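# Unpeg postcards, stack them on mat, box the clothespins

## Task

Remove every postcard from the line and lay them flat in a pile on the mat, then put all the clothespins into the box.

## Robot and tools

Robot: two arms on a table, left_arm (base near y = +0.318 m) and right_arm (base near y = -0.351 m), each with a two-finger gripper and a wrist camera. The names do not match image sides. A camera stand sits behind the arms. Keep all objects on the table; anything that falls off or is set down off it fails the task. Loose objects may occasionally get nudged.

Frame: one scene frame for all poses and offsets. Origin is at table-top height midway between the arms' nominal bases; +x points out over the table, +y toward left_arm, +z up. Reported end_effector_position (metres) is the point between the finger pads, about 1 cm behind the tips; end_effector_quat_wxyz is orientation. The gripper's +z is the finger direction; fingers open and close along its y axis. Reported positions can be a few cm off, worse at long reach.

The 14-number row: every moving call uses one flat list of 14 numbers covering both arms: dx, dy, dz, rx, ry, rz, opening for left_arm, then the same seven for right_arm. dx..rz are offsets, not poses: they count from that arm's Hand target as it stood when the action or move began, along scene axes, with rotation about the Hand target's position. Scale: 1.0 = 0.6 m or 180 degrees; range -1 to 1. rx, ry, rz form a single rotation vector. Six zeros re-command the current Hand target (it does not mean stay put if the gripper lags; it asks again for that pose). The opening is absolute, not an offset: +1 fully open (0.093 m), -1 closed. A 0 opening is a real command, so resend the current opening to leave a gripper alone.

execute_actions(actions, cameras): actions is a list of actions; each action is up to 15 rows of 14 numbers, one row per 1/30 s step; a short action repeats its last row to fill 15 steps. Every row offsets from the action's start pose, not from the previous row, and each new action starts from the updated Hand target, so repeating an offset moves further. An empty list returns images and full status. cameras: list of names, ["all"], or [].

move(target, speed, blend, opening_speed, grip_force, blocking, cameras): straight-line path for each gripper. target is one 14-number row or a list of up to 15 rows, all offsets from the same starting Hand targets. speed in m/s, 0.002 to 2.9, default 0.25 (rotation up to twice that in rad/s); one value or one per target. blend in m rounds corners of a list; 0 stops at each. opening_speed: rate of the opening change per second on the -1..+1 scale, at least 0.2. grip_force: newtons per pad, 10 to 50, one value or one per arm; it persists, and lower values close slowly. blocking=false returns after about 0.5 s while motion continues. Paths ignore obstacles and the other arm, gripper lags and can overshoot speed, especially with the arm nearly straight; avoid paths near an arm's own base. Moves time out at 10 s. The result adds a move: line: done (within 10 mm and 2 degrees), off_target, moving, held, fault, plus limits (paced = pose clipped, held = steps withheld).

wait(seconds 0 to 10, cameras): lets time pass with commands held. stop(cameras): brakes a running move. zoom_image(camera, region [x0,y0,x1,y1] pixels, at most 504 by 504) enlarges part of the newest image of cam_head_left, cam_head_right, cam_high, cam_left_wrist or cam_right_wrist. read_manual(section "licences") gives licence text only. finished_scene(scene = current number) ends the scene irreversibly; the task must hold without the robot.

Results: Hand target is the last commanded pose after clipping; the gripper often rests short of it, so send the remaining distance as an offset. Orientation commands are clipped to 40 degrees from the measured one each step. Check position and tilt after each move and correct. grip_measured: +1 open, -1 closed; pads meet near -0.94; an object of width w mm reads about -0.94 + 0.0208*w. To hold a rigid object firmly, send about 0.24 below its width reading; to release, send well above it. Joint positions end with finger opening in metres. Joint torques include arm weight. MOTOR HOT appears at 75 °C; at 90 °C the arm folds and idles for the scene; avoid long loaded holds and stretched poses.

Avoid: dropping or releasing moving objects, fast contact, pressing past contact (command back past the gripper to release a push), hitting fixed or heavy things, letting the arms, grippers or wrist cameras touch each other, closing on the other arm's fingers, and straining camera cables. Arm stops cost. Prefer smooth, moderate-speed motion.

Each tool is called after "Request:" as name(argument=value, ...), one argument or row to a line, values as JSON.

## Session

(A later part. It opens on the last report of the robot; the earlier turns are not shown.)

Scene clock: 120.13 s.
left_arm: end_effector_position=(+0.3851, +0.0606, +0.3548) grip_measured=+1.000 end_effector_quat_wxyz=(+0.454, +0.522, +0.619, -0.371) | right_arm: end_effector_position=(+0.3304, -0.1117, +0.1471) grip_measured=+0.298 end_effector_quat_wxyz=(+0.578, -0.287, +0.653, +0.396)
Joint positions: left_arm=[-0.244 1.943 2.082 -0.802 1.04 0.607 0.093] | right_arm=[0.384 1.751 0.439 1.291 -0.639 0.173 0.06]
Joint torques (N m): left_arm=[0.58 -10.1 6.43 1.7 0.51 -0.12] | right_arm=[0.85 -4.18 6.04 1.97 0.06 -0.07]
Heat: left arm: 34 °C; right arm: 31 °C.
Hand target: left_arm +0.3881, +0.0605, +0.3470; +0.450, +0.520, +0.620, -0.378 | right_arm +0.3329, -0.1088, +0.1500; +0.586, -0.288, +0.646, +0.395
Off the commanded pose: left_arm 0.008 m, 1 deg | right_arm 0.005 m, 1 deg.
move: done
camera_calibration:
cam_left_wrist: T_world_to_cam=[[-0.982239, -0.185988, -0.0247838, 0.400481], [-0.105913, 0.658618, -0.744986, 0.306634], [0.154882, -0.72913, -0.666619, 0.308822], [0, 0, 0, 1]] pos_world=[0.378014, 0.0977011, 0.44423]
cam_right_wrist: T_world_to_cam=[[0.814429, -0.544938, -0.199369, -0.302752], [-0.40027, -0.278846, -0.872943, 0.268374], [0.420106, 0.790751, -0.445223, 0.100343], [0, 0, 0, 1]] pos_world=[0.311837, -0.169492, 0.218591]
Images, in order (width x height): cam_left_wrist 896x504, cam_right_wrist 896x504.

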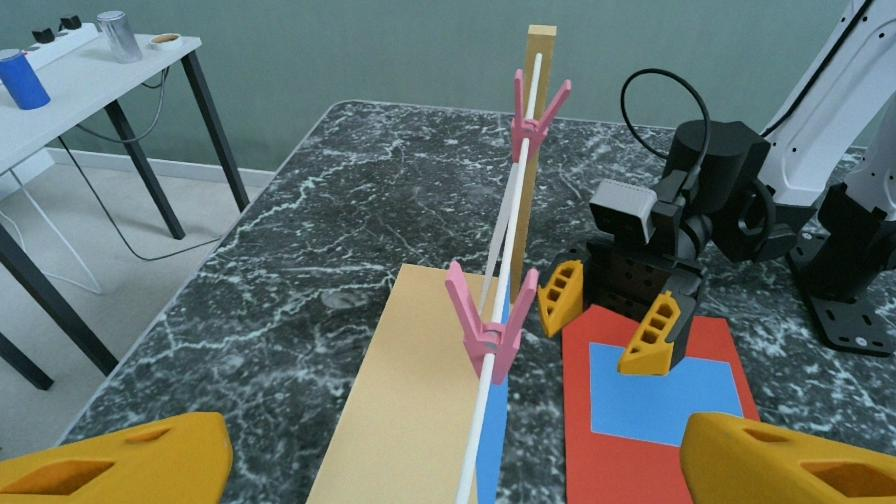

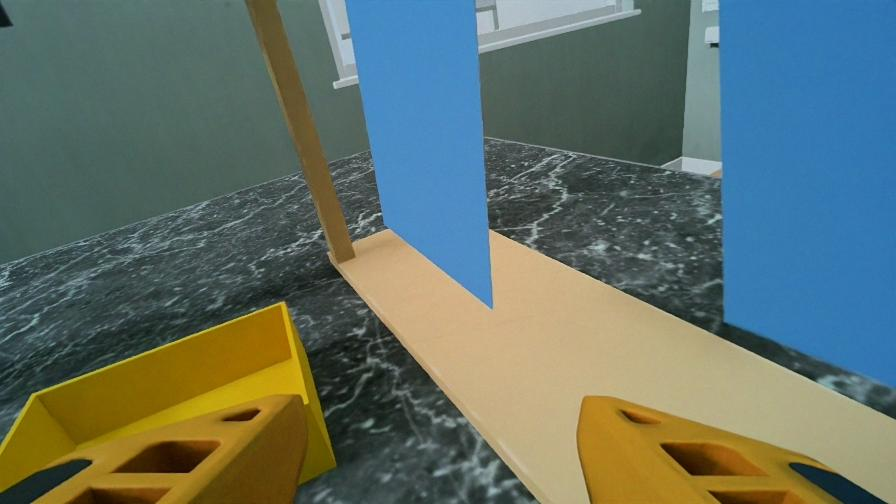

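Request:
move(
  target=[
    [0, 0, 0, 0, 0, 0, 1.0, 0.0752, 0.12, -0.0067, 0, 0, 0, 0.3],
    [0, 0, 0, 0, 0, 0, 1.0, 0.066, 0.1362, -0.0083, 0, 0, 0.1, 0.3],
  ],
  speed=[0.1, 0.15],
  blend=[0.004, 0],
  cameras=["cam_right_wrist", "cam_left_wrist"],
)

Scene clock: 125.03 s.
left_arm: end_effector_position=(+0.3851, +0.0606, +0.3548) grip_measured=+1.000 end_effector_quat_wxyz=(+0.454, +0.522, +0.619, -0.371) | right_arm: end_effector_position=(+0.3666, -0.0272, +0.1495) grip_measured=+0.298 end_effector_quat_wxyz=(+0.522, -0.387, +0.589, +0.481)
Joint positions: left_arm=[-0.244 1.943 2.082 -0.802 1.04 0.607 0.093] | right_arm=[0.463 2.04 0.874 1.178 -0.873 0.173 0.06]
Joint torques (N m): left_arm=[0.61 -10.09 6.43 1.68 0.49 -0.12] | right_arm=[-0.34 -6.75 7.62 1.5 -0.13 -0.07]
Heat: left arm: 34 °C; right arm: 31 °C.
Hand target: left_arm +0.3881, +0.0605, +0.3470; +0.450, +0.520, +0.620, -0.378 | right_arm +0.3727, -0.0272, +0.1451; +0.517, -0.385, +0.593, +0.482
Off the commanded pose: left_arm 0.008 m, 1 deg | right_arm 0.007 m, 1 deg.
move: done
camera_calibration:
cam_left_wrist: T_world_to_cam=[[-0.982239, -0.185988, -0.0247838, 0.400481], [-0.105913, 0.658618, -0.744986, 0.306634], [0.154882, -0.72913, -0.666619, 0.308822], [0, 0, 0, 1]] pos_world=[0.378014, 0.0977011, 0.44423]
cam_right_wrist: T_world_to_cam=[[0.947657, -0.264924, -0.178217, -0.330074], [-0.270846, -0.371415, -0.888084, 0.260802], [0.169083, 0.889868, -0.423728, 0.110905], [0, 0, 0, 1]] pos_world=[0.364682, -0.0892696, 0.219782]
Images, in order (width x height): cam_left_wrist 896x504, cam_right_wrist 896x504.

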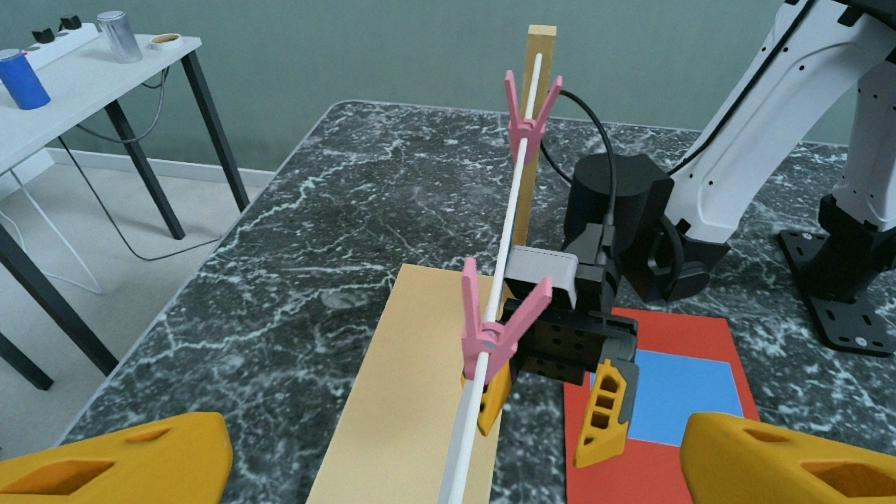

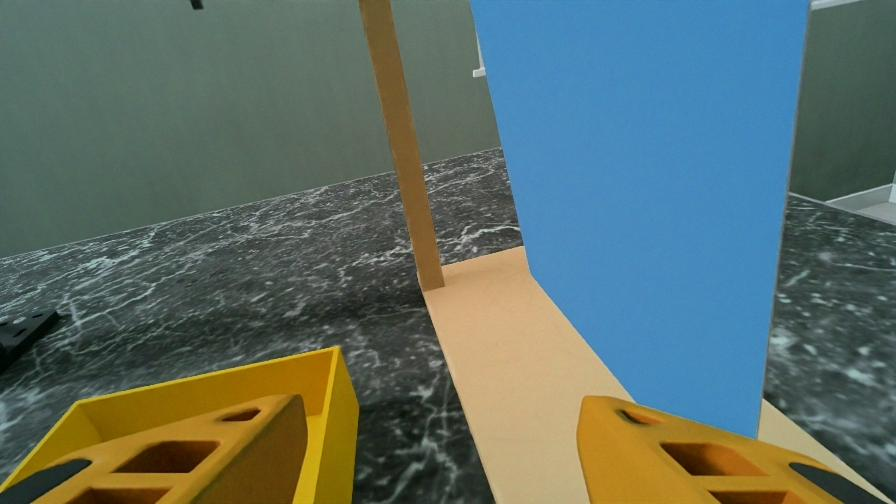

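Request:
move(
  target=[
    [0, 0, 0, 0, 0, 0, 1.0, -0.062, 0, 0, 0, 0, 0, 0.3],
    [0, 0, 0, 0, 0, 0, 1.0, -0.0603, -0.1442, -0.004, 0, 0, -0.1, 0.3],
    [0, 0, 0, 0, 0, 0, 1.0, -0.0603, -0.1442, -0.004, 0, 0, -0.1, 0.7],
  ],
  speed=[0.05, 0.12, 0.1],
  blend=[0, 0, 0],
  cameras=["cam_right_wrist"],
)

Scene clock: 131.27 s.
left_arm: end_effector_position=(+0.3851, +0.0606, +0.3548) grip_measured=+1.000 end_effector_quat_wxyz=(+0.454, +0.522, +0.619, -0.371) | right_arm: end_effector_position=(+0.3353, -0.1096, +0.1268) grip_measured=+0.698 end_effector_quat_wxyz=(+0.564, -0.289, +0.662, +0.401)
Joint positions: left_arm=[-0.244 1.943 2.082 -0.802 1.04 0.607 0.093] | right_arm=[0.377 1.843 0.458 1.332 -0.661 0.173 0.079]
Joint torques (N m): left_arm=[0.64 -10.09 6.43 1.68 0.51 -0.13] | right_arm=[-0.28 -8.59 4.12 2.02 0.06 -0.08]
Heat: left arm: 34 °C; right arm: 31 °C.
Hand target: left_arm +0.3881, +0.0605, +0.3470; +0.450, +0.520, +0.620, -0.378 | right_arm +0.3364, -0.1137, +0.1426; +0.586, -0.288, +0.646, +0.395
Off the commanded pose: left_arm 0.008 m, 1 deg | right_arm 0.016 m, 3 deg.
move: off_target (right_arm); target 3's new opening was sent with right_arm's hand 0.016 m and 3 deg from that target
camera_calibration:
cam_right_wrist: T_world_to_cam=[[0.816172, -0.535075, -0.218077, -0.306724], [-0.422077, -0.29435, -0.857443, 0.256898], [0.394606, 0.791867, -0.466084, 0.0989425], [0, 0, 0, 1]] pos_world=[0.319728, -0.166852, 0.199502]
Images, in order (width x height): cam_right_wrist 896x504.

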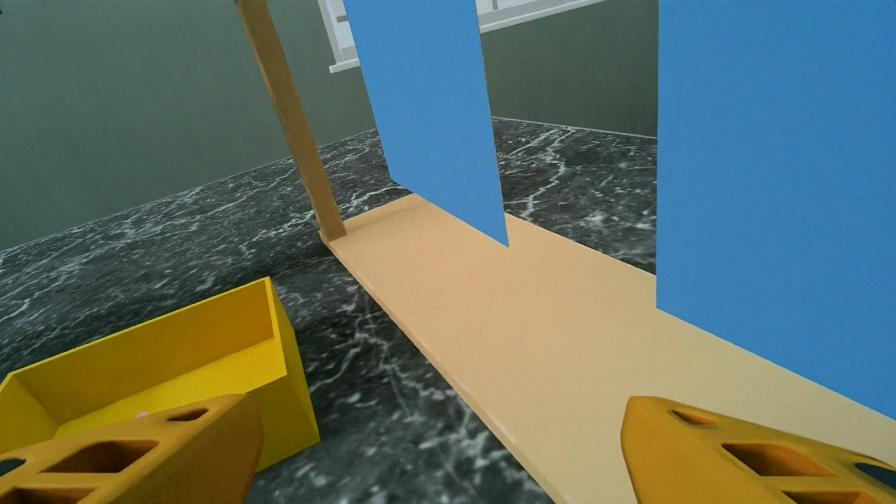

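Request:
move(
  target=[0, 0, 0, 0, 0, 0, 1.0, 0, -0.004, 0.018, 0, 0, 0, 0.55],
  speed=0.08,
  cameras=["cam_right_wrist"],
)

Scene clock: 133.53 s.
left_arm: end_effector_position=(+0.3851, +0.0606, +0.3548) grip_measured=+1.000 end_effector_quat_wxyz=(+0.454, +0.522, +0.619, -0.371) | right_arm: end_effector_position=(+0.3355, -0.1125, +0.1452) grip_measured=+0.552 end_effector_quat_wxyz=(+0.579, -0.290, +0.650, +0.398)
Joint positions: left_arm=[-0.244 1.943 2.082 -0.802 1.04 0.607 0.093] | right_arm=[0.37 1.783 0.458 1.309 -0.661 0.173 0.072]
Joint torques (N m): left_arm=[0.62 -10.1 6.43 1.68 0.5 -0.12] | right_arm=[-0.39 -8.2 4.85 1.63 -0.02 -0.07]
Heat: left arm: 34 °C; right arm: 31 °C.
Hand target: left_arm +0.3881, +0.0605, +0.3470; +0.450, +0.520, +0.620, -0.378 | right_arm +0.3364, -0.1161, +0.1534; +0.586, -0.288, +0.646, +0.395
Off the commanded pose: left_arm 0.008 m, 1 deg | right_arm 0.009 m, 1 deg.
move: done
camera_calibration:
cam_right_wrist: T_world_to_cam=[[0.81977, -0.537948, -0.196439, -0.309114], [-0.393502, -0.279883, -0.875683, 0.266598], [0.416093, 0.795158, -0.441124, 0.0992311], [0, 0, 0, 1]] pos_world=[0.31702, -0.170575, 0.216507]
Images, in order (width x height): cam_right_wrist 896x504.

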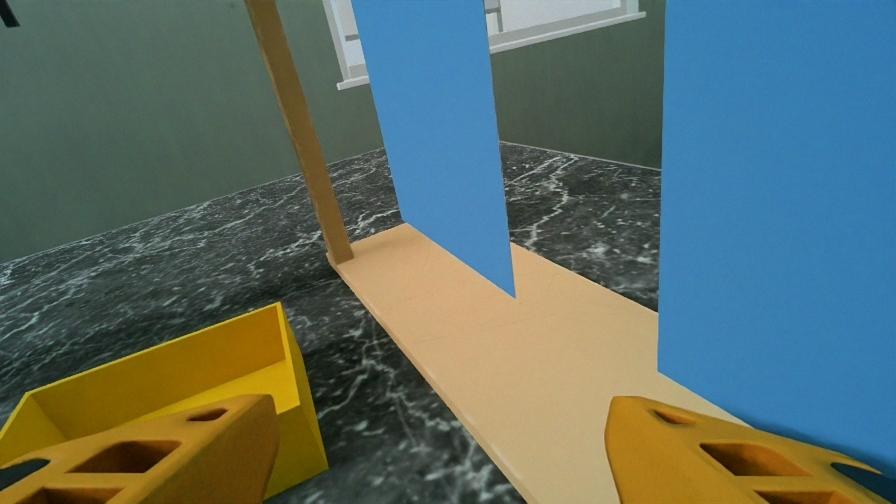

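Request:
move(
  target=[
    [0, 0, 0, 0, 0, 0, 1.0, 0.0752, 0.1202, 0, 0, 0, 0, 0.55],
    [0, 0, 0, 0, 0, 0, 1.0, 0.0585, 0.1202, -0.003, 0, 0, 0.1, 0.55],
  ],
  speed=[0.12, 0.15],
  blend=[0.003, 0],
  cameras=["cam_right_wrist"],
)

Scene clock: 137.07 s.
left_arm: end_effector_position=(+0.3851, +0.0606, +0.3548) grip_measured=+1.000 end_effector_quat_wxyz=(+0.454, +0.522, +0.619, -0.371) | right_arm: end_effector_position=(+0.3655, -0.0440, +0.1555) grip_measured=+0.552 end_effector_quat_wxyz=(+0.521, -0.387, +0.589, +0.481)
Joint positions: left_arm=[-0.244 1.943 2.082 -0.802 1.04 0.607 0.093] | right_arm=[0.422 1.999 0.842 1.167 -0.913 0.173 0.072]
Joint torques (N m): left_arm=[0.61 -10.11 6.43 1.69 0.51 -0.12] | right_arm=[-0.43 -6.43 7.65 1.51 -0.08 -0.07]
Heat: left arm: 34 °C; right arm: 31 °C.
Hand target: left_arm +0.3881, +0.0605, +0.3470; +0.450, +0.520, +0.620, -0.378 | right_arm +0.3715, -0.0440, +0.1517; +0.517, -0.385, +0.593, +0.482
Off the commanded pose: left_arm 0.008 m, 1 deg | right_arm 0.007 m, 1 deg.
move: done
camera_calibration:
cam_right_wrist: T_world_to_cam=[[0.947443, -0.265096, -0.179096, -0.332207], [-0.271916, -0.372311, -0.887382, 0.259878], [0.168562, 0.889443, -0.424827, 0.128909], [0, 0, 0, 1]] pos_world=[0.363683, -0.105969, 0.225878]
Images, in order (width x height): cam_right_wrist 896x504.

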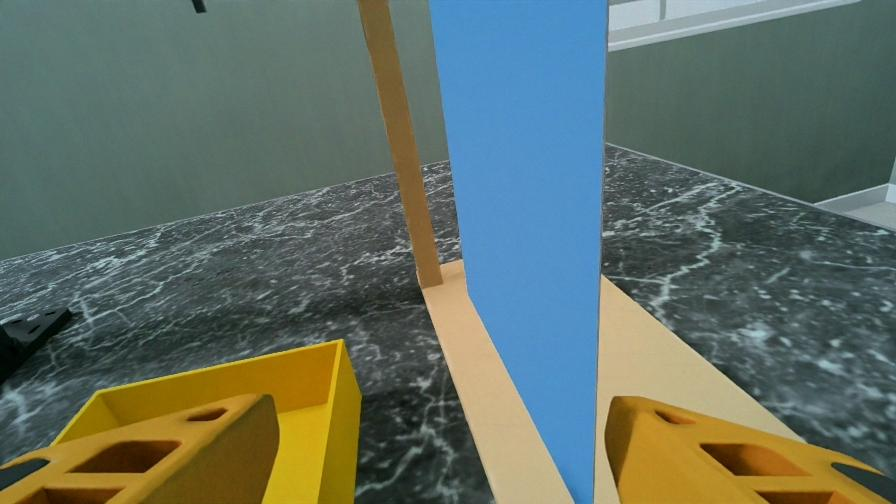

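Request:
move(
  target=[
    [0.006, -0.025, -0.0165, 0, 0, 0, 1.0, 0, 0.0092, -0.005, 0, 0, 0, 0.55],
    [0.0117, -0.05, -0.033, 0, 0, 0, 1.0, 0, 0.0092, -0.005, 0, 0, 0, -1],
  ],
  speed=[0.08, 0.08],
  opening_speed=1.2,
  cameras=["cam_left_wrist", "cam_right_wrist"],
)

Scene clock: 141.23 s.
left_arm: end_effector_position=(+0.3885, +0.0318, +0.3396) grip_measured=+1.000 end_effector_quat_wxyz=(+0.455, +0.523, +0.612, -0.380) | right_arm: end_effector_position=(+0.3675, -0.0430, +0.1514) grip_measured=-0.972 end_effector_quat_wxyz=(+0.519, -0.386, +0.592, +0.482)
Joint positions: left_arm=[-0.303 1.957 2.01 -0.649 1.014 0.533 0.093] | right_arm=[0.422 2.014 0.85 1.167 -0.914 0.173 0]
Joint torques (N m): left_arm=[0.21 -9.92 6.97 1.76 0.19 -0.12] | right_arm=[0.8 -6.57 7.6 1.54 0.06 -0.06]
Heat: left arm: 34 °C; right arm: 31 °C.
Hand target: left_arm +0.3952, +0.0306, +0.3270; +0.450, +0.520, +0.620, -0.378 | right_arm +0.3715, -0.0385, +0.1486; +0.517, -0.385, +0.593, +0.482
Off the commanded pose: left_arm 0.014 m, 1 deg | right_arm 0.007 m, 0 deg.
move: off_target (left_arm)
camera_calibration:
cam_left_wrist: T_world_to_cam=[[-0.985223, -0.170015, -0.0207254, 0.397391], [-0.0959194, 0.647956, -0.755614, 0.314601], [0.141895, -0.742461, -0.654689, 0.278664], [0, 0, 0, 1]] pos_world=[0.382154, 0.0706121, 0.428391]
cam_right_wrist: T_world_to_cam=[[0.946427, -0.264936, -0.184621, -0.333364], [-0.277543, -0.375136, -0.884445, 0.258554], [0.165064, 0.888303, -0.42857, 0.127702], [0, 0, 0, 1]] pos_world=[0.366186, -0.104766, 0.22186]
Images, in order (width x height): cam_left_wrist 896x504, cam_right_wrist 896x504.

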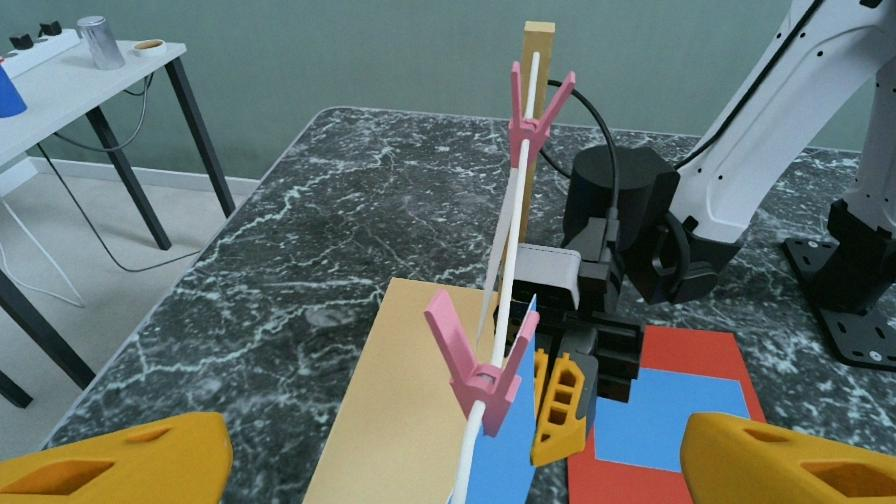

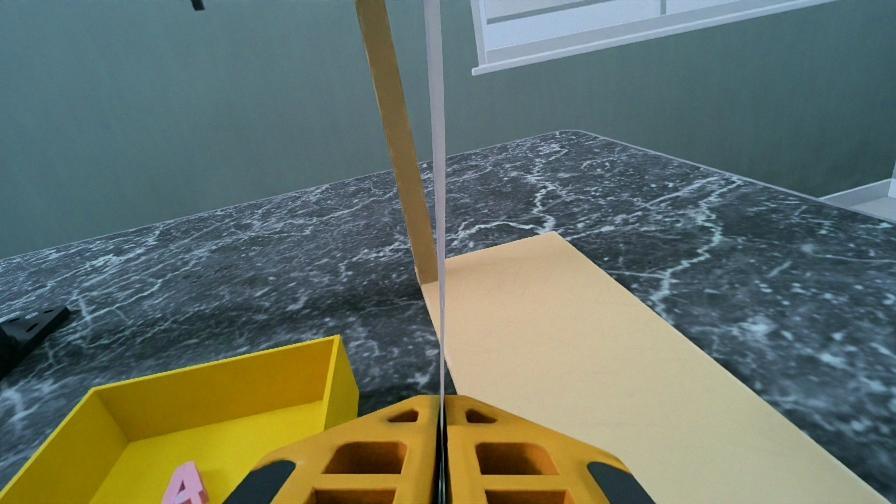

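Request:
move(
  target=[-0.003, -0.0977, -0.013, 0, 0, 0, 1.0, 0, 0, 0, 0, 0, 0, -1],
  speed=0.1,
  cameras=["cam_left_wrist"],
)

Scene clock: 143.63 s.
left_arm: end_effector_position=(+0.3861, -0.0260, +0.3210) grip_measured=+1.000 end_effector_quat_wxyz=(+0.444, +0.521, +0.620, -0.384) | right_arm: end_effector_position=(+0.3675, -0.0430, +0.1514) grip_measured=-0.972 end_effector_quat_wxyz=(+0.519, -0.386, +0.592, +0.482)
Joint positions: left_arm=[-0.43 2.015 2.01 -0.525 0.908 0.417 0.093] | right_arm=[0.422 2.014 0.85 1.167 -0.914 0.173 0]
Joint torques (N m): left_arm=[0.24 -10.58 9.96 1.85 0.12 -0.11] | right_arm=[0.79 -6.43 7.58 1.56 0.05 -0.09]
Heat: left arm: 35 °C; right arm: 32 °C.
Hand target: left_arm +0.3933, -0.0280, +0.3192; +0.450, +0.520, +0.620, -0.378 | right_arm +0.3715, -0.0385, +0.1486; +0.517, -0.385, +0.593, +0.482
Off the commanded pose: left_arm 0.008 m, 1 deg | right_arm 0.007 m, 0 deg.
move: done
camera_calibration:
cam_left_wrist: T_world_to_cam=[[-0.985739, -0.16824, 0.00376009, 0.377174], [-0.114842, 0.656206, -0.745792, 0.342285], [0.123005, -0.735588, -0.666169, 0.234978], [0, 0, 0, 1]] pos_world=[0.3822, 0.0116934, 0.41039]
Images, in order (width x height): cam_left_wrist 896x504.

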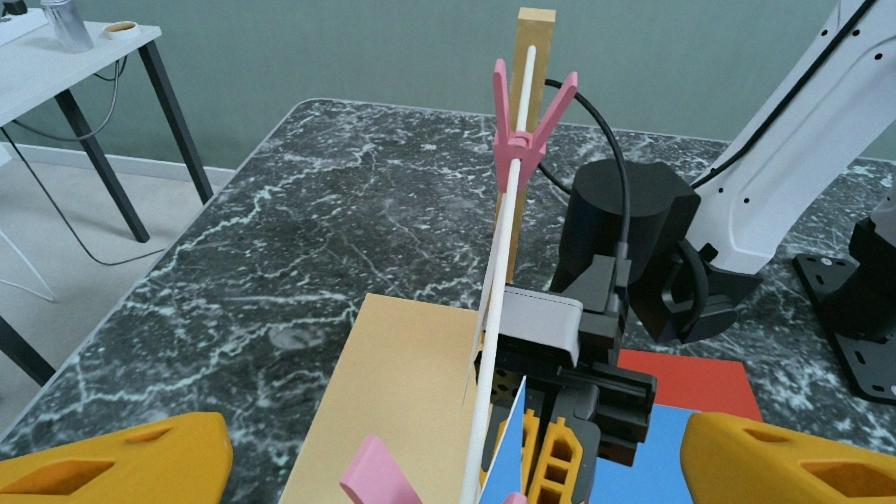

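Request:
move(
  target=[0.005, 0, -0.008, 0, 0, -0.0533, 1.0, 0, 0, 0, 0, 0, 0, -1],
  speed=0.1,
  cameras=["cam_left_wrist"],
)

Scene clock: 146.53 s.
left_arm: end_effector_position=(+0.3927, -0.0275, +0.3172) grip_measured=+1.000 end_effector_quat_wxyz=(+0.416, +0.565, +0.581, -0.413) | right_arm: end_effector_position=(+0.3675, -0.0430, +0.1514) grip_measured=-0.972 end_effector_quat_wxyz=(+0.519, -0.386, +0.592, +0.482)
Joint positions: left_arm=[-0.403 2.197 2.316 -0.792 1.045 0.594 0.093] | right_arm=[0.422 2.014 0.85 1.167 -0.914 0.173 0]
Joint torques (N m): left_arm=[0.62 -11.29 10.5 1.47 0.5 0.08] | right_arm=[0.76 -6.5 7.61 1.53 0.03 -0.08]
Heat: left arm: 35 °C; right arm: 32 °C.
Hand target: left_arm +0.3964, -0.0280, +0.3145; +0.417, +0.570, +0.575, -0.414 | right_arm +0.3715, -0.0385, +0.1486; +0.517, -0.385, +0.593, +0.482
Off the commanded pose: left_arm 0.005 m, 1 deg | right_arm 0.007 m, 0 deg.
move: done
camera_calibration:
cam_left_wrist: T_world_to_cam=[[-0.999629, -0.0271728, -0.00162895, 0.3945], [-0.0169317, 0.667505, -0.744413, 0.302595], [0.0213151, -0.744109, -0.667718, 0.270779], [0, 0, 0, 1]] pos_world=[0.393706, 0.0102253, 0.406702]
Images, in order (width x height): cam_left_wrist 896x504.

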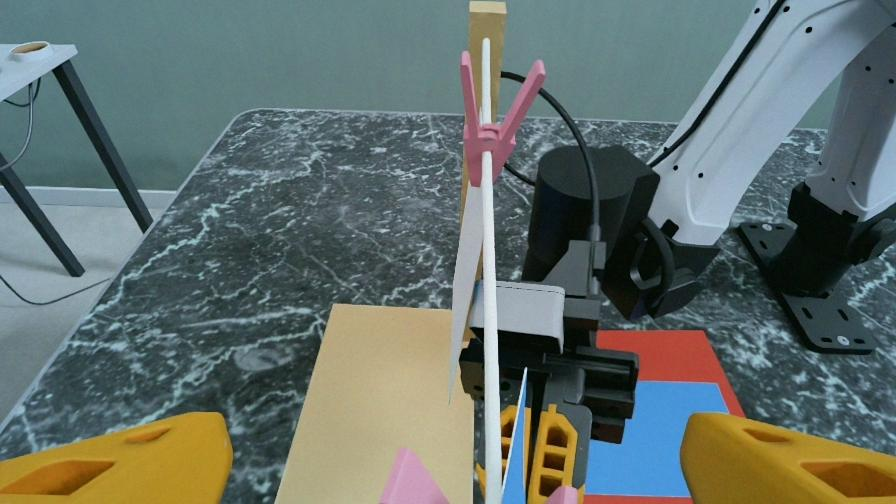

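Request:
move(
  target=[-0.0125, 0, -0.003, 0, 0, 0, 1.0, 0, 0, 0, 0, 0, 0, -1],
  speed=0.08,
)

Scene clock: 148.13 s.
left_arm: end_effector_position=(+0.3930, -0.0277, +0.3066) grip_measured=+1.000 end_effector_quat_wxyz=(+0.408, +0.563, +0.587, -0.416) | right_arm: end_effector_position=(+0.3675, -0.0430, +0.1514) grip_measured=-0.972 end_effector_quat_wxyz=(+0.519, -0.386, +0.592, +0.482)
Joint positions: left_arm=[-0.403 2.197 2.284 -0.783 1.045 0.595 0.093] | right_arm=[0.422 2.014 0.85 1.167 -0.914 0.173 0]
Joint torques (N m): left_arm=[-0.02 -14.84 6.58 1.67 0.46 0.07] | right_arm=[0.81 -6.54 7.61 1.56 0.06 -0.1]
Heat: left arm: 36 °C; right arm: 32 °C.
Hand target: left_arm +0.3889, -0.0280, +0.3127; +0.417, +0.570, +0.575, -0.414 | right_arm +0.3715, -0.0385, +0.1486; +0.517, -0.385, +0.593, +0.482
Off the commanded pose: left_arm 0.007 m, 2 deg | right_arm 0.007 m, 0 deg.
move: done

Request:
move(
  target=[-0.0105, 0, 0.0172, 0, 0, 0, 1.0, 0, 0, 0, 0, 0, 0, -1],
  speed=0.08,
  cameras=["cam_left_wrist"],
)

Scene clock: 149.13 s.
left_arm: end_effector_position=(+0.3919, -0.0290, +0.3066) grip_measured=+1.000 end_effector_quat_wxyz=(+0.407, +0.563, +0.586, -0.417) | right_arm: end_effector_position=(+0.3675, -0.0430, +0.1514) grip_measured=-0.972 end_effector_quat_wxyz=(+0.519, -0.386, +0.592, +0.482)
Joint positions: left_arm=[-0.406 2.197 2.284 -0.783 1.045 0.595 0.093] | right_arm=[0.422 2.014 0.85 1.167 -0.914 0.173 0]
Joint torques (N m): left_arm=[-0.17 -16.29 7.79 1.45 0.42 -0.05] | right_arm=[0.9 -6.57 7.56 1.57 0.04 -0.07]
Heat: left arm: 37 °C; right arm: 32 °C.
Hand target: left_arm +0.3825, -0.0281, +0.3230; +0.417, +0.570, +0.575, -0.414 | right_arm +0.3715, -0.0385, +0.1486; +0.517, -0.385, +0.593, +0.482
Off the commanded pose: left_arm 0.019 m, 2 deg | right_arm 0.007 m, 0 deg.
move: off_target (left_arm)
camera_calibration:
cam_left_wrist: T_world_to_cam=[[-0.999532, -0.023884, 0.0190913, 0.387383], [-0.0302078, 0.674672, -0.737499, 0.298937], [0.00473407, -0.737731, -0.675078, 0.271559], [0, 0, 0, 1]] pos_world=[0.394947, 0.00790558, 0.396394]
Images, in order (width x height): cam_left_wrist 896x504.

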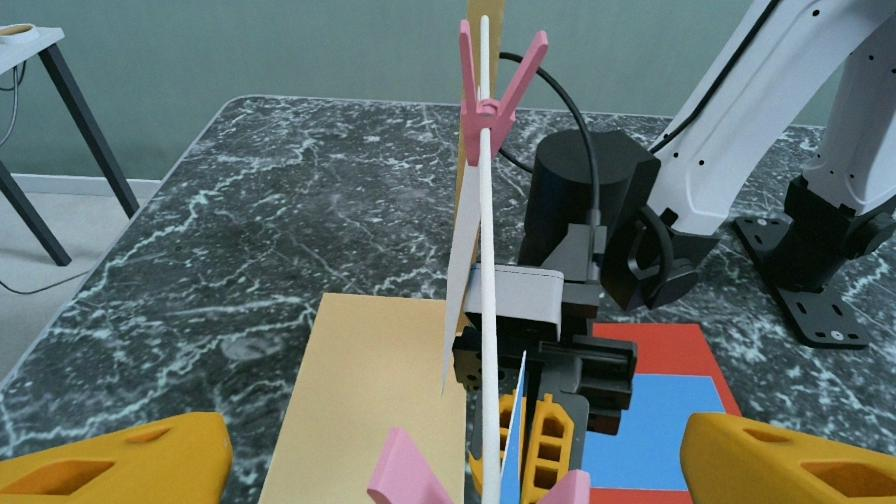

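Request:
move(
  target=[-0.006, 0.001, 0.0117, 0, 0, 0, 1.0, 0, 0, 0, 0, 0, 0, -1],
  speed=0.08,
)

Scene clock: 150.43 s.
left_arm: end_effector_position=(+0.3894, -0.0290, +0.3042) grip_measured=+1.000 end_effector_quat_wxyz=(+0.399, +0.562, +0.591, -0.420) | right_arm: end_effector_position=(+0.3675, -0.0430, +0.1514) grip_measured=-0.972 end_effector_quat_wxyz=(+0.519, -0.386, +0.592, +0.482)
Joint positions: left_arm=[-0.408 2.197 2.284 -0.803 1.045 0.595 0.093] | right_arm=[0.422 2.014 0.85 1.167 -0.914 0.173 0]
Joint torques (N m): left_arm=[-0.23 -16.96 9.13 1.45 0.41 -0.08] | right_arm=[0.77 -6.56 7.62 1.56 0.05 -0.07]
Heat: left arm: 38 °C; right arm: 32 °C.
Hand target: left_arm +0.3789, -0.0274, +0.3300; +0.417, +0.570, +0.575, -0.414 | right_arm +0.3715, -0.0385, +0.1486; +0.517, -0.385, +0.593, +0.482
Off the commanded pose: left_arm 0.028 m, 3 deg | right_arm 0.007 m, 0 deg.
move: off_target (left_arm)

Request:
move(
  target=[0.003, 0.001, 0.0217, 0, 0, 0, 1.0, 0, 0, 0, 0, 0, 0, -1],
  speed=0.1,
)

Scene clock: 151.97 s.
left_arm: end_effector_position=(+0.3816, -0.0256, +0.3383) grip_measured=+1.000 end_effector_quat_wxyz=(+0.413, +0.566, +0.581, -0.415) | right_arm: end_effector_position=(+0.3675, -0.0430, +0.1514) grip_measured=-0.972 end_effector_quat_wxyz=(+0.519, -0.386, +0.592, +0.482)
Joint positions: left_arm=[-0.408 2.197 2.411 -0.894 1.045 0.595 0.093] | right_arm=[0.422 2.014 0.85 1.167 -0.914 0.173 0]
Joint torques (N m): left_arm=[0.06 -12.48 10.21 1.48 0.42 -0.06] | right_arm=[0.77 -6.61 7.58 1.54 0.06 -0.09]
Heat: left arm: 39 °C; right arm: 32 °C.
Hand target: left_arm +0.3807, -0.0268, +0.3431; +0.417, +0.570, +0.575, -0.414 | right_arm +0.3715, -0.0385, +0.1486; +0.517, -0.385, +0.593, +0.482
Off the commanded pose: left_arm 0.005 m, 1 deg | right_arm 0.007 m, 0 deg.
move: done

Request:
move(
  target=[0.011, -0.001, -0.022, 0, 0, 0, 1.0, 0, 0, 0, 0, 0, 0, -1],
  speed=0.05,
)

Scene clock: 153.23 s.
left_arm: end_effector_position=(+0.3834, -0.0264, +0.3408) grip_measured=+1.000 end_effector_quat_wxyz=(+0.420, +0.568, +0.576, -0.412) | right_arm: end_effector_position=(+0.3675, -0.0430, +0.1514) grip_measured=-0.972 end_effector_quat_wxyz=(+0.519, -0.386, +0.592, +0.482)
Joint positions: left_arm=[-0.408 2.197 2.411 -0.874 1.045 0.595 0.093] | right_arm=[0.422 2.014 0.85 1.167 -0.914 0.173 0]
Joint torques (N m): left_arm=[0.5 -11.89 6.05 1.7 0.45 0.05] | right_arm=[0.79 -6.52 7.71 1.54 0.07 -0.09]
Heat: left arm: 39 °C; right arm: 32 °C.
Hand target: left_arm +0.3874, -0.0274, +0.3299; +0.417, +0.570, +0.575, -0.414 | right_arm +0.3715, -0.0385, +0.1486; +0.517, -0.385, +0.593, +0.482
Off the commanded pose: left_arm 0.012 m, 1 deg | right_arm 0.007 m, 0 deg.
move: off_target (left_arm)

Request:
move(
  target=[0.006, -0.001, -0.03, 0, 0, 0, 1.0, 0, 0, 0, 0, 0, 0, -1],
  speed=0.05,
)

Scene clock: 154.73 s.
left_arm: end_effector_position=(+0.3910, -0.0297, +0.3112) grip_measured=+1.000 end_effector_quat_wxyz=(+0.411, +0.567, +0.581, -0.414) | right_arm: end_effector_position=(+0.3675, -0.0430, +0.1514) grip_measured=-0.972 end_effector_quat_wxyz=(+0.519, -0.386, +0.592, +0.482)
Joint positions: left_arm=[-0.408 2.197 2.298 -0.788 1.045 0.601 0.093] | right_arm=[0.422 2.014 0.85 1.167 -0.914 0.173 0]
Joint torques (N m): left_arm=[0.69 -13.93 6.53 1.63 0.48 0.03] | right_arm=[0.87 -6.48 7.53 1.55 0.05 -0.08]
Heat: left arm: 40 °C; right arm: 33 °C.
Hand target: left_arm +0.3910, -0.0280, +0.3119; +0.417, +0.570, +0.575, -0.414 | right_arm +0.3715, -0.0385, +0.1486; +0.517, -0.385, +0.593, +0.482
Off the commanded pose: left_arm 0.002 m, 1 deg | right_arm 0.007 m, 0 deg.
move: done

Request:
move(
  target=[0, 0, 0, 0, 0, 0, -0.85, 0, 0, 0, 0, 0, 0, -1],
  speed=0.05,
  opening_speed=1.2,
  cameras=["cam_left_wrist"],
)

Scene clock: 157.10 s.
left_arm: end_effector_position=(+0.3914, -0.0299, +0.3117) grip_measured=-0.726 end_effector_quat_wxyz=(+0.413, +0.567, +0.580, -0.414) | right_arm: end_effector_position=(+0.3675, -0.0430, +0.1514) grip_measured=-0.972 end_effector_quat_wxyz=(+0.519, -0.386, +0.592, +0.482)
Joint positions: left_arm=[-0.408 2.197 2.298 -0.784 1.045 0.601 0.01] | right_arm=[0.422 2.014 0.85 1.167 -0.914 0.173 0]
Joint torques (N m): left_arm=[0.65 -14 6.42 1.64 0.48 0.02] | right_arm=[0.76 -6.52 7.65 1.53 0.08 -0.08]
Heat: left arm: 41 °C; right arm: 33 °C.
Hand target: left_arm +0.3909, -0.0280, +0.3119; +0.417, +0.570, +0.575, -0.414 | right_arm +0.3715, -0.0385, +0.1486; +0.517, -0.385, +0.593, +0.482
Off the commanded pose: left_arm 0.002 m, 1 deg | right_arm 0.007 m, 0 deg.
move: done
camera_calibration:
cam_left_wrist: T_world_to_cam=[[-0.999798, -0.020062, 0.00120297, 0.392514], [-0.0143508, 0.670711, -0.74158, 0.298203], [0.0140707, -0.741447, -0.670864, 0.269261], [0, 0, 0, 1]] pos_world=[0.392926, 0.0075093, 0.401307]
Images, in order (width x height): cam_left_wrist 896x504.

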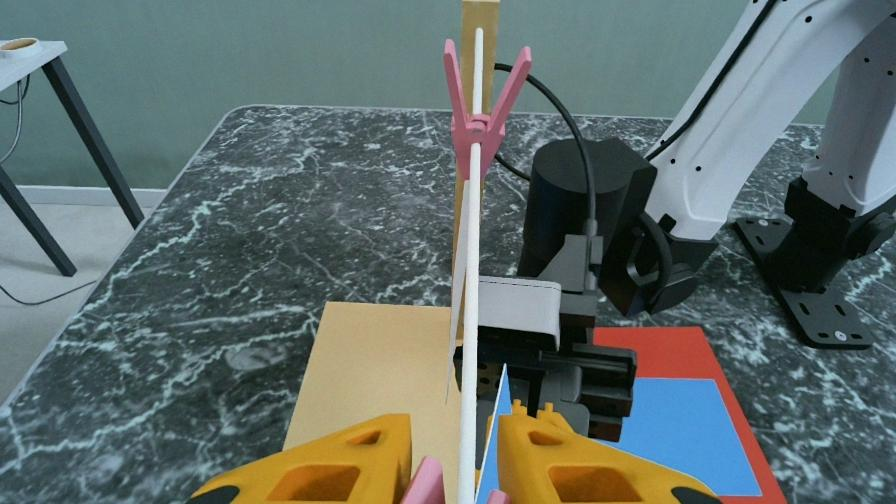

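Request:
move(
  target=[
    [0, 0, 0.05, 0, 0, 0, -0.85, 0, 0, 0, 0, 0, 0, -1],
    [-0.005, 0, 0.115, -0.089, 0, 0, -0.85, 0, 0, 0, 0, 0, 0, -1],
  ],
  speed=[0.08, 0.1],
  cameras=["cam_left_wrist", "cam_head_left"],
)

Scene clock: 161.30 s.
left_arm: end_effector_position=(+0.3964, -0.0334, +0.3645) grip_measured=-0.743 end_effector_quat_wxyz=(+0.479, +0.501, +0.525, -0.495) | right_arm: end_effector_position=(+0.3675, -0.0430, +0.1514) grip_measured=-0.972 end_effector_quat_wxyz=(+0.519, -0.386, +0.592, +0.482)
Joint positions: left_arm=[-0.394 2.088 2.008 -0.052 1.162 0.082 0.01] | right_arm=[0.422 2.014 0.85 1.167 -0.914 0.173 0]
Joint torques (N m): left_arm=[0.59 -16.18 6.98 1.82 0.14 -0.09] | right_arm=[0.85 -6.45 7.65 1.54 0.06 -0.08]
Heat: left arm: 42 °C; right arm: 33 °C.
Hand target: left_arm +0.3879, -0.0280, +0.3810; +0.492, +0.506, +0.511, -0.490 | right_arm +0.3715, -0.0385, +0.1486; +0.517, -0.385, +0.593, +0.482
Off the commanded pose: left_arm 0.019 m, 2 deg | right_arm 0.007 m, 0 deg.
move: off_target (left_arm)
camera_calibration:
cam_left_wrist: T_world_to_cam=[[-0.99938, -0.0175028, 0.0305495, 0.3866], [-0.0351561, 0.448854, -0.892913, 0.395825], [0.0019162, -0.893433, -0.449191, 0.220901], [0, 0, 0, 1]] pos_world=[0.399853, 0.0264592, 0.440854]
Images, in order (width x height): cam_head_left 504x504, cam_left_wrist 896x504.

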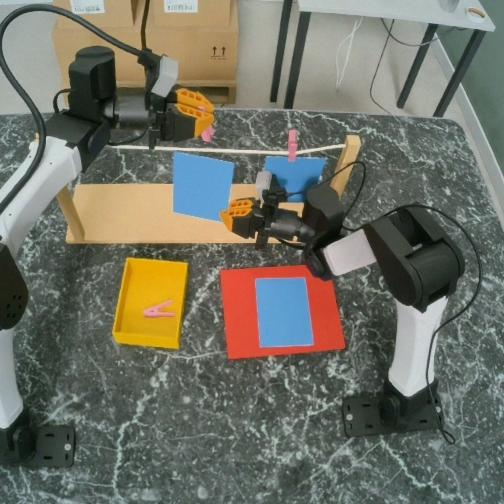

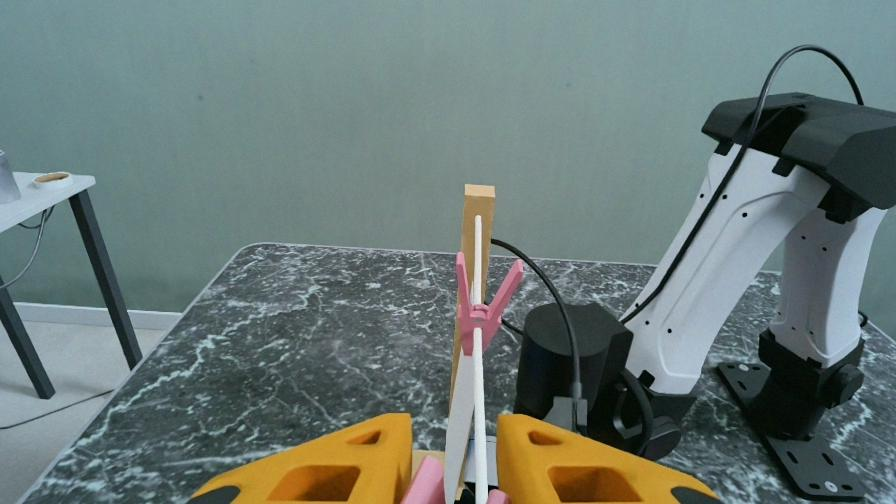

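Request:
move(
  target=[
    [-0.1048, 0.08, 0.015, 0, 0, 0, -0.85, -0.2167, 0, 0.0083, 0, 0, 0, -1],
    [-0.1798, 0.1533, -0.2683, 0.2747, -0.0119, -0.0284, -0.85, -0.3192, -0.2225, -0.0023, -0.1209, 0.4417, -0.0833, -1],
  ],
  speed=[0.1, 0.25],
  blend=[0.015, 0],
  cameras=["cam_head_left"],
)

Scene clock: 170.83 s.
left_arm: end_effector_position=(+0.2810, +0.0638, +0.2326) grip_measured=-0.743 end_effector_quat_wxyz=(+0.239, +0.692, +0.637, -0.241) | right_arm: end_effector_position=(+0.1756, -0.1721, +0.1408) grip_measured=-0.972 end_effector_quat_wxyz=(-0.002, +0.000, +0.901, +0.434)
Joint positions: left_arm=[-0.419 1.85 1.873 -1.296 0.636 1.133 0.01] | right_arm=[0.265 1.155 0.761 -0.875 -0.861 0.395 0]
Joint torques (N m): left_arm=[-0.06 -8.13 6.13 0.77 0.32 0.04] | right_arm=[-0.43 -1.62 9.42 0.65 -0.61 -0.15]
Heat: left arm: 43 °C; right arm: 33 °C.
Hand target: left_arm +0.2800, +0.0639, +0.2200; +0.223, +0.696, +0.638, -0.243 | right_arm +0.1800, -0.1719, +0.1473; +0.000, -0.001, +0.899, +0.438
Off the commanded pose: left_arm 0.013 m, 2 deg | right_arm 0.008 m, 1 deg.
move: off_target (left_arm)
Images, in order (width x height): cam_head_left 504x504.

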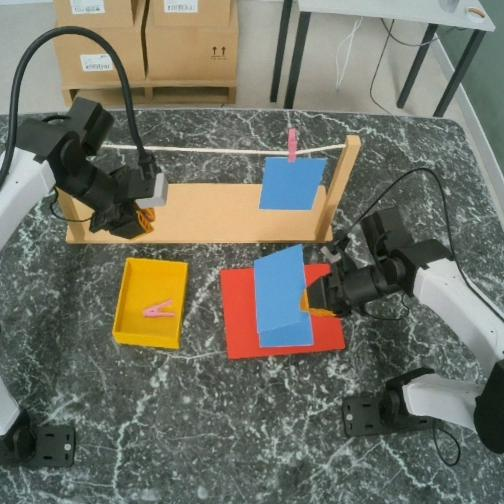

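Request:
move(
  target=[0, 0, -0.2833, 0, 0, 0, -0.85, 0.001, -0.007, -0.1422, 0, 0, 0, -1],
  speed=0.12,
)

Scene clock: 173.73 s.
left_arm: end_effector_position=(+0.2805, +0.0648, +0.0571) grip_measured=-0.743 end_effector_quat_wxyz=(+0.224, +0.692, +0.642, -0.245) | right_arm: end_effector_position=(+0.1786, -0.1737, +0.0679) grip_measured=-0.972 end_effector_quat_wxyz=(-0.004, -0.003, +0.896, +0.444)
Joint positions: left_arm=[-0.419 1.925 1.272 -0.656 0.631 1.137 0.01] | right_arm=[0.24 1.298 0.533 -0.527 -0.888 0.357 0]
Joint torques (N m): left_arm=[-0.1 -9.06 6.13 0.96 0.37 -0.01] | right_arm=[-0.46 -1.92 5.49 0.95 -0.38 -0.15]
Heat: left arm: 43 °C; right arm: 32 °C.
Hand target: left_arm +0.2800, +0.0639, +0.0500; +0.223, +0.696, +0.638, -0.243 | right_arm +0.1805, -0.1761, +0.0620; +0.000, -0.001, +0.899, +0.438
Off the commanded pose: left_arm 0.007 m, 1 deg | right_arm 0.007 m, 1 deg.
move: done

Request:
move(
  target=[
    [0, 0, 0, 0, 0, 0, -0.85, 0, -0.003, -0.0105, 0, 0, 0, -1],
    [0, 0, 0, 0, 0, 0, -0.3, 0, -0.003, -0.0105, 0, 0, 0, -0.44],
  ],
  speed=[0.05, 0.05],
  opening_speed=1.2,
  cameras=["cam_head_left", "cam_left_wrist"],
)

Scene clock: 175.57 s.
left_arm: end_effector_position=(+0.2809, +0.0646, +0.0572) grip_measured=-0.300 end_effector_quat_wxyz=(+0.225, +0.692, +0.641, -0.245) | right_arm: end_effector_position=(+0.1784, -0.1759, +0.0601) grip_measured=-0.442 end_effector_quat_wxyz=(-0.005, -0.001, +0.897, +0.442)
Joint positions: left_arm=[-0.419 1.925 1.272 -0.654 0.631 1.137 0.031] | right_arm=[0.231 1.32 0.516 -0.502 -0.887 0.346 0.024]
Joint torques (N m): left_arm=[-0.09 -9.09 6.12 0.95 0.38 0] | right_arm=[-0.32 -2.11 5.56 0.92 -0.46 -0.18]
Heat: left arm: 43 °C; right arm: 32 °C.
Hand target: left_arm +0.2799, +0.0639, +0.0500; +0.223, +0.696, +0.638, -0.243 | right_arm +0.1806, -0.1780, +0.0556; +0.000, -0.001, +0.899, +0.438
Off the commanded pose: left_arm 0.007 m, 1 deg | right_arm 0.005 m, 1 deg.
move: done; target 2's new opening was sent with right_arm's hand 0.011 m and 2 deg from that target
camera_calibration:
cam_left_wrist: T_world_to_cam=[[-0.996958, 0.0773765, -0.00937666, 0.277712], [0.0771415, 0.962341, -0.260672, -0.0275198], [-0.0111464, -0.260602, -0.965382, 0.163005], [0, 0, 0, 1]] pos_world=[0.280807, 0.0474744, 0.152792]
Images, in order (width x height): cam_head_left 504x504, cam_left_wrist 896x504.

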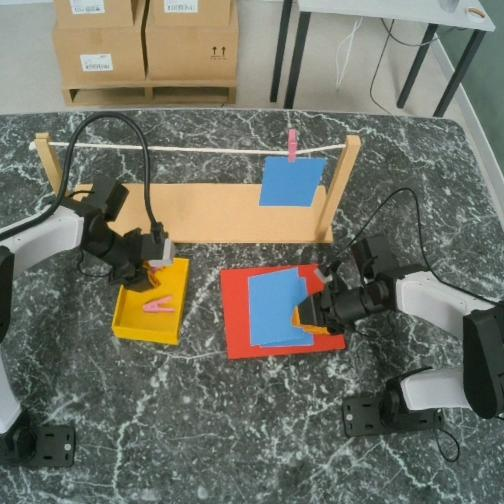

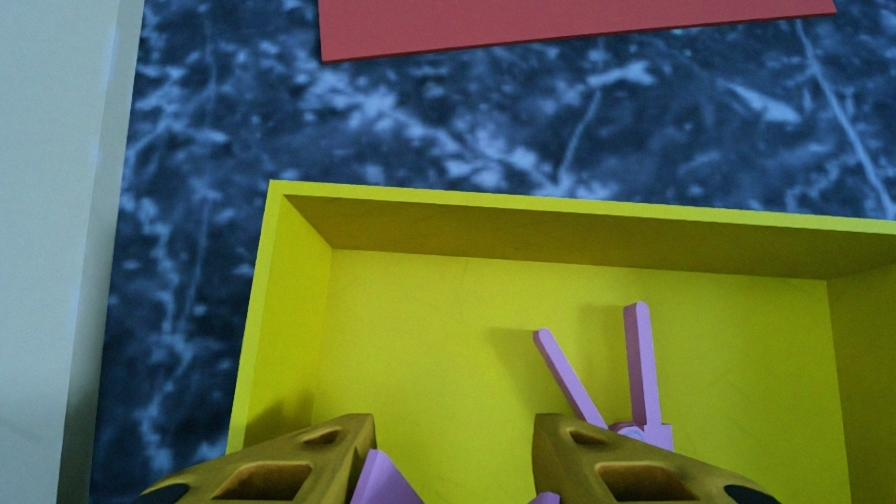

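Request:
move(
  target=[
    [0, 0, 0, 0, 0, 0, -0.2, 0, -0.0333, -0.03, 0, 0, 0, -0.44],
    [0, 0, 0.12, 0, 0, 0, -0.2, 0, -0.15, -0.03, 0, 0, 0, -0.44],
    [0, 0, 0.25, 0, 0, 0, -0.2, 0, -0.15, 0.18, 0, 0, 0, -0.44],
  ],
  speed=[0.06, 0.12, 0.2],
  blend=[0.004, 0.008, 0],
  cameras=["cam_head_left"],
)

Scene clock: 179.50 s.
left_arm: end_effector_position=(+0.2793, +0.0653, +0.1871) grip_measured=-0.202 end_effector_quat_wxyz=(+0.208, +0.689, +0.647, -0.252) | right_arm: end_effector_position=(+0.1793, -0.2654, +0.1579) grip_measured=-0.442 end_effector_quat_wxyz=(-0.009, +0.004, +0.897, +0.443)
Joint positions: left_arm=[-0.419 1.87 1.733 -1.209 0.631 1.137 0.035] | right_arm=[-0.249 1.366 0.958 -1.504 -0.87 -0.409 0.024]
Joint torques (N m): left_arm=[-0.1 -11.49 9.78 0.63 0.37 -0.01] | right_arm=[-0.49 -4.31 7.91 -0.31 -0.46 -0.17]
Heat: left arm: 42 °C; right arm: 31 °C.
Hand target: left_arm +0.2799, +0.0639, +0.2000; +0.223, +0.696, +0.638, -0.243 | right_arm +0.1806, -0.2680, +0.1637; +0.000, -0.001, +0.899, +0.438
Off the commanded pose: left_arm 0.013 m, 2 deg | right_arm 0.006 m, 1 deg.
move: off_target (left_arm); blend cut to 0 m at target 1
Images, in order (width x height): cam_head_left 504x504.

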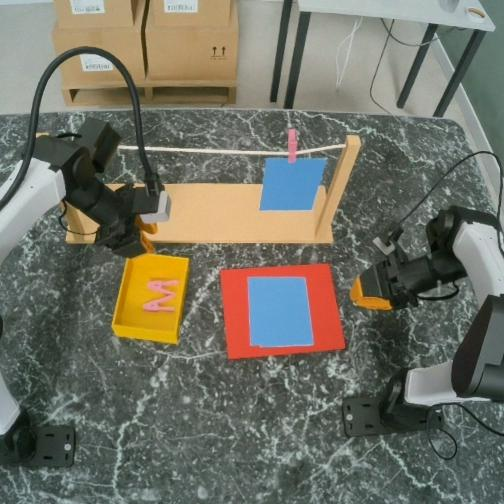

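Request:
move(
  target=[
    [0.0668, -0.1065, -0.0583, -0.1432, 0.0001, 0.0256, -0.2, 0.0823, 0.055, 0.2272, -0.0892, -0.4074, 0.0727, -0.44],
    [0.1802, -0.2482, -0.0833, -0.2864, 0.0002, 0.0512, 0.4, 0.2823, 0.1167, 0.3588, -0.0892, -0.4074, 0.0727, 1.0],
  ],
  speed=[0.25, 0.18],
  blend=[0.02, 0],
  cameras=["cam_left_wrist", "cam_right_wrist"],
)

Scene clock: 187.97 s.
left_arm: end_effector_position=(+0.3812, -0.0823, +0.1574) grip_measured=+0.398 end_effector_quat_wxyz=(+0.519, +0.485, +0.515, -0.481) | right_arm: end_effector_position=(+0.3485, -0.2002, +0.3750) grip_measured=+1.000 end_effector_quat_wxyz=(+0.488, -0.356, +0.764, +0.227)
Joint positions: left_arm=[-0.511 2.304 1.415 0.89 0.987 0.007 0.064] | right_arm=[0.141 1.367 1.591 -0.784 -0.659 -0.367 0.093]
Joint torques (N m): left_arm=[0.21 -11.03 9.43 1.87 -0.2 -0.2] | right_arm=[0.95 -3.37 9.68 1.5 -0.19 0]
Heat: left arm: 42 °C; right arm: 32 °C.
Hand target: left_arm +0.3881, -0.0850, +0.1499; +0.521, +0.478, +0.521, -0.478 | right_arm +0.3498, -0.1979, +0.3790; +0.487, -0.356, +0.764, +0.228
Off the commanded pose: left_arm 0.010 m, 1 deg | right_arm 0.005 m, 0 deg.
move: done
camera_calibration:
cam_left_wrist: T_world_to_cam=[[-0.996866, -0.0773366, -0.0166506, 0.378472], [-0.0157951, 0.400818, -0.916022, 0.224644], [0.0775158, -0.912888, -0.400783, 0.0461762], [0, 0, 0, 1]] pos_world=[0.377255, -0.0186178, 0.230587]
cam_right_wrist: T_world_to_cam=[[0.744518, -0.667602, -0.000842031, -0.394936], [-0.515458, -0.574042, -0.636222, 0.34213], [0.42426, 0.474113, -0.771505, 0.321697], [0, 0, 0, 1]] pos_world=[0.333908, -0.219784, 0.465529]
Images, in order (width x height): cam_left_wrist 896x504, cam_right_wrist 896x504.

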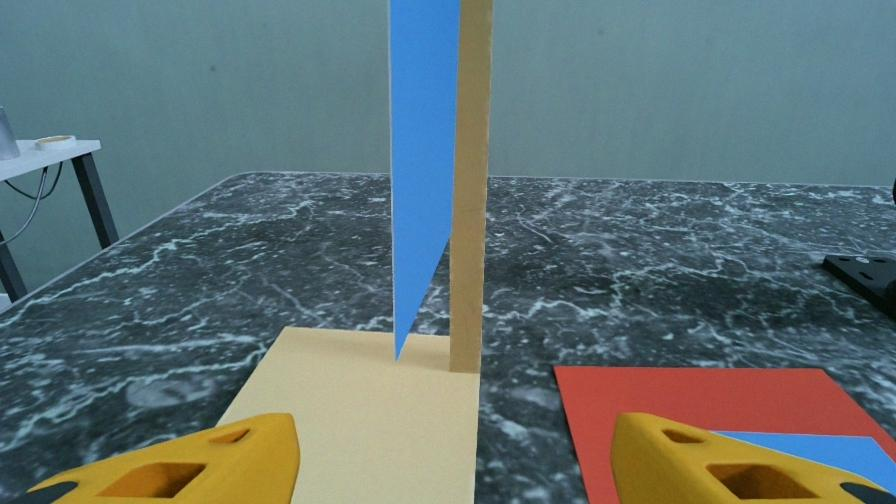

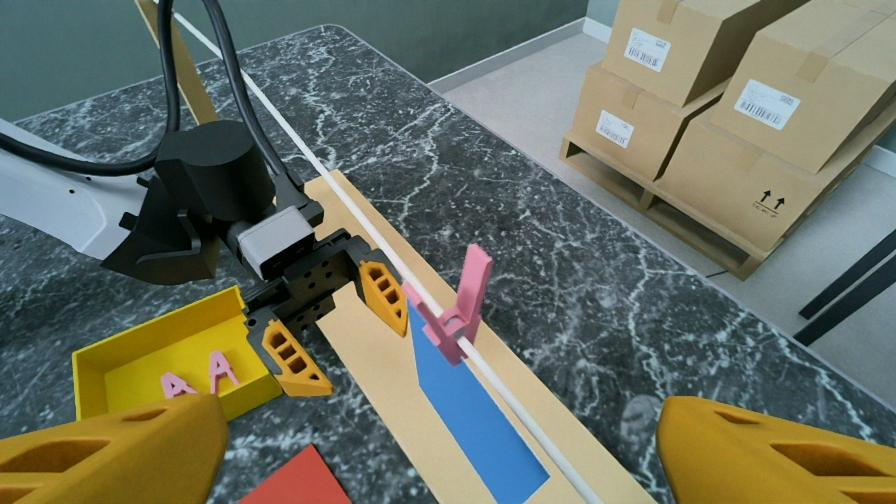

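Request:
move(
  target=[
    [0.02, -0.1313, -0.0092, 0, 0, 0, 0.4, 0.085, 0.0853, -0.05, 0, 0, 0, 1.0],
    [0.02, -0.1313, -0.0092, 0, 0, 0, -1, 0.085, 0.0853, -0.0467, -0.0257, 0.0114, 0.1776, 1.0],
  ],
  speed=[0.1, 0.15],
  opening_speed=1.2,
  cameras=["cam_left_wrist", "cam_right_wrist"],
)

Scene clock: 195.87 s.
left_arm: end_effector_position=(+0.3937, -0.1606, +0.1519) grip_measured=-0.990 end_effector_quat_wxyz=(+0.520, +0.483, +0.513, -0.482) | right_arm: end_effector_position=(+0.3970, -0.1449, +0.3531) grip_measured=+1.000 end_effector_quat_wxyz=(+0.379, -0.568, +0.654, +0.325)
Joint positions: left_arm=[-0.629 2.494 1.746 0.757 0.87 0 0] | right_arm=[0.171 2.118 2.587 -1.559 -0.969 -1.012 0.093]
Joint torques (N m): left_arm=[0.1 -13.15 10.5 1.76 -0.22 -0.12] | right_arm=[-0.4 -7.16 8.12 0.83 -0.66 -0.13]
Heat: left arm: 43 °C; right arm: 33 °C.
Hand target: left_arm +0.4000, -0.1638, +0.1445; +0.521, +0.478, +0.521, -0.478 | right_arm +0.4009, -0.1467, +0.3509; +0.378, -0.568, +0.654, +0.329
Off the commanded pose: left_arm 0.010 m, 1 deg | right_arm 0.005 m, 0 deg.
move: done
camera_calibration:
cam_left_wrist: T_world_to_cam=[[-0.996942, -0.0766273, -0.0153263, 0.384713], [-0.0163146, 0.395898, -0.91815, 0.250853], [0.076423, -0.915092, -0.395937, -0.0291573], [0, 0, 0, 1]] pos_world=[0.389858, -0.096514, 0.224672]
cam_right_wrist: T_world_to_cam=[[0.984593, -0.174734, 0.00663781, -0.420576], [-0.140783, -0.814656, -0.562598, 0.175436], [0.103713, 0.552996, -0.826704, 0.416217], [0, 0, 0, 1]] pos_world=[0.395628, -0.160735, 0.445579]
Images, in order (width x height): cam_left_wrist 896x504, cam_right_wrist 896x504.

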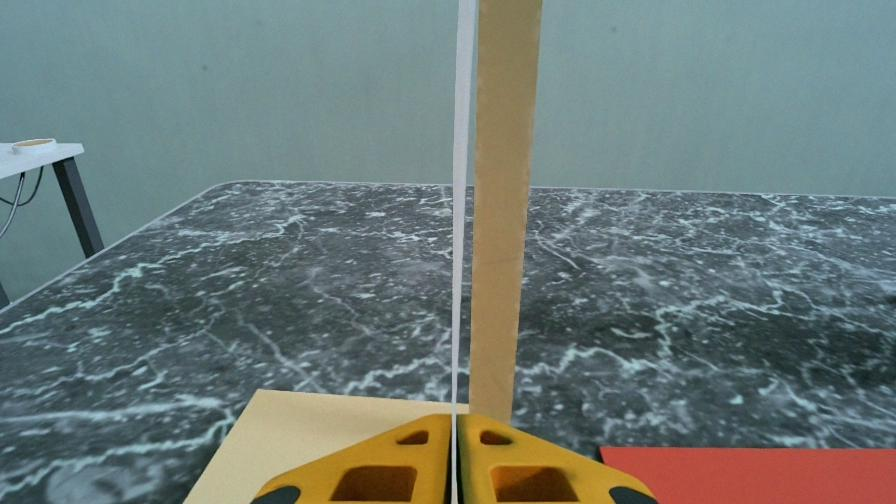

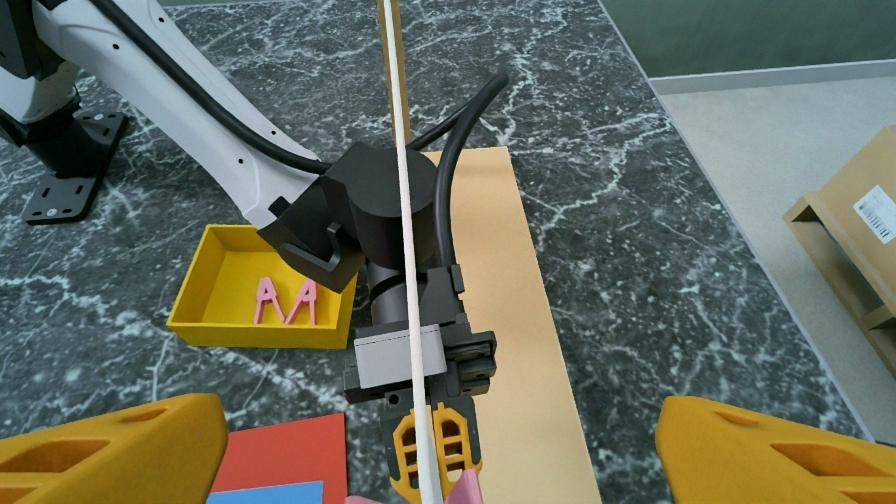

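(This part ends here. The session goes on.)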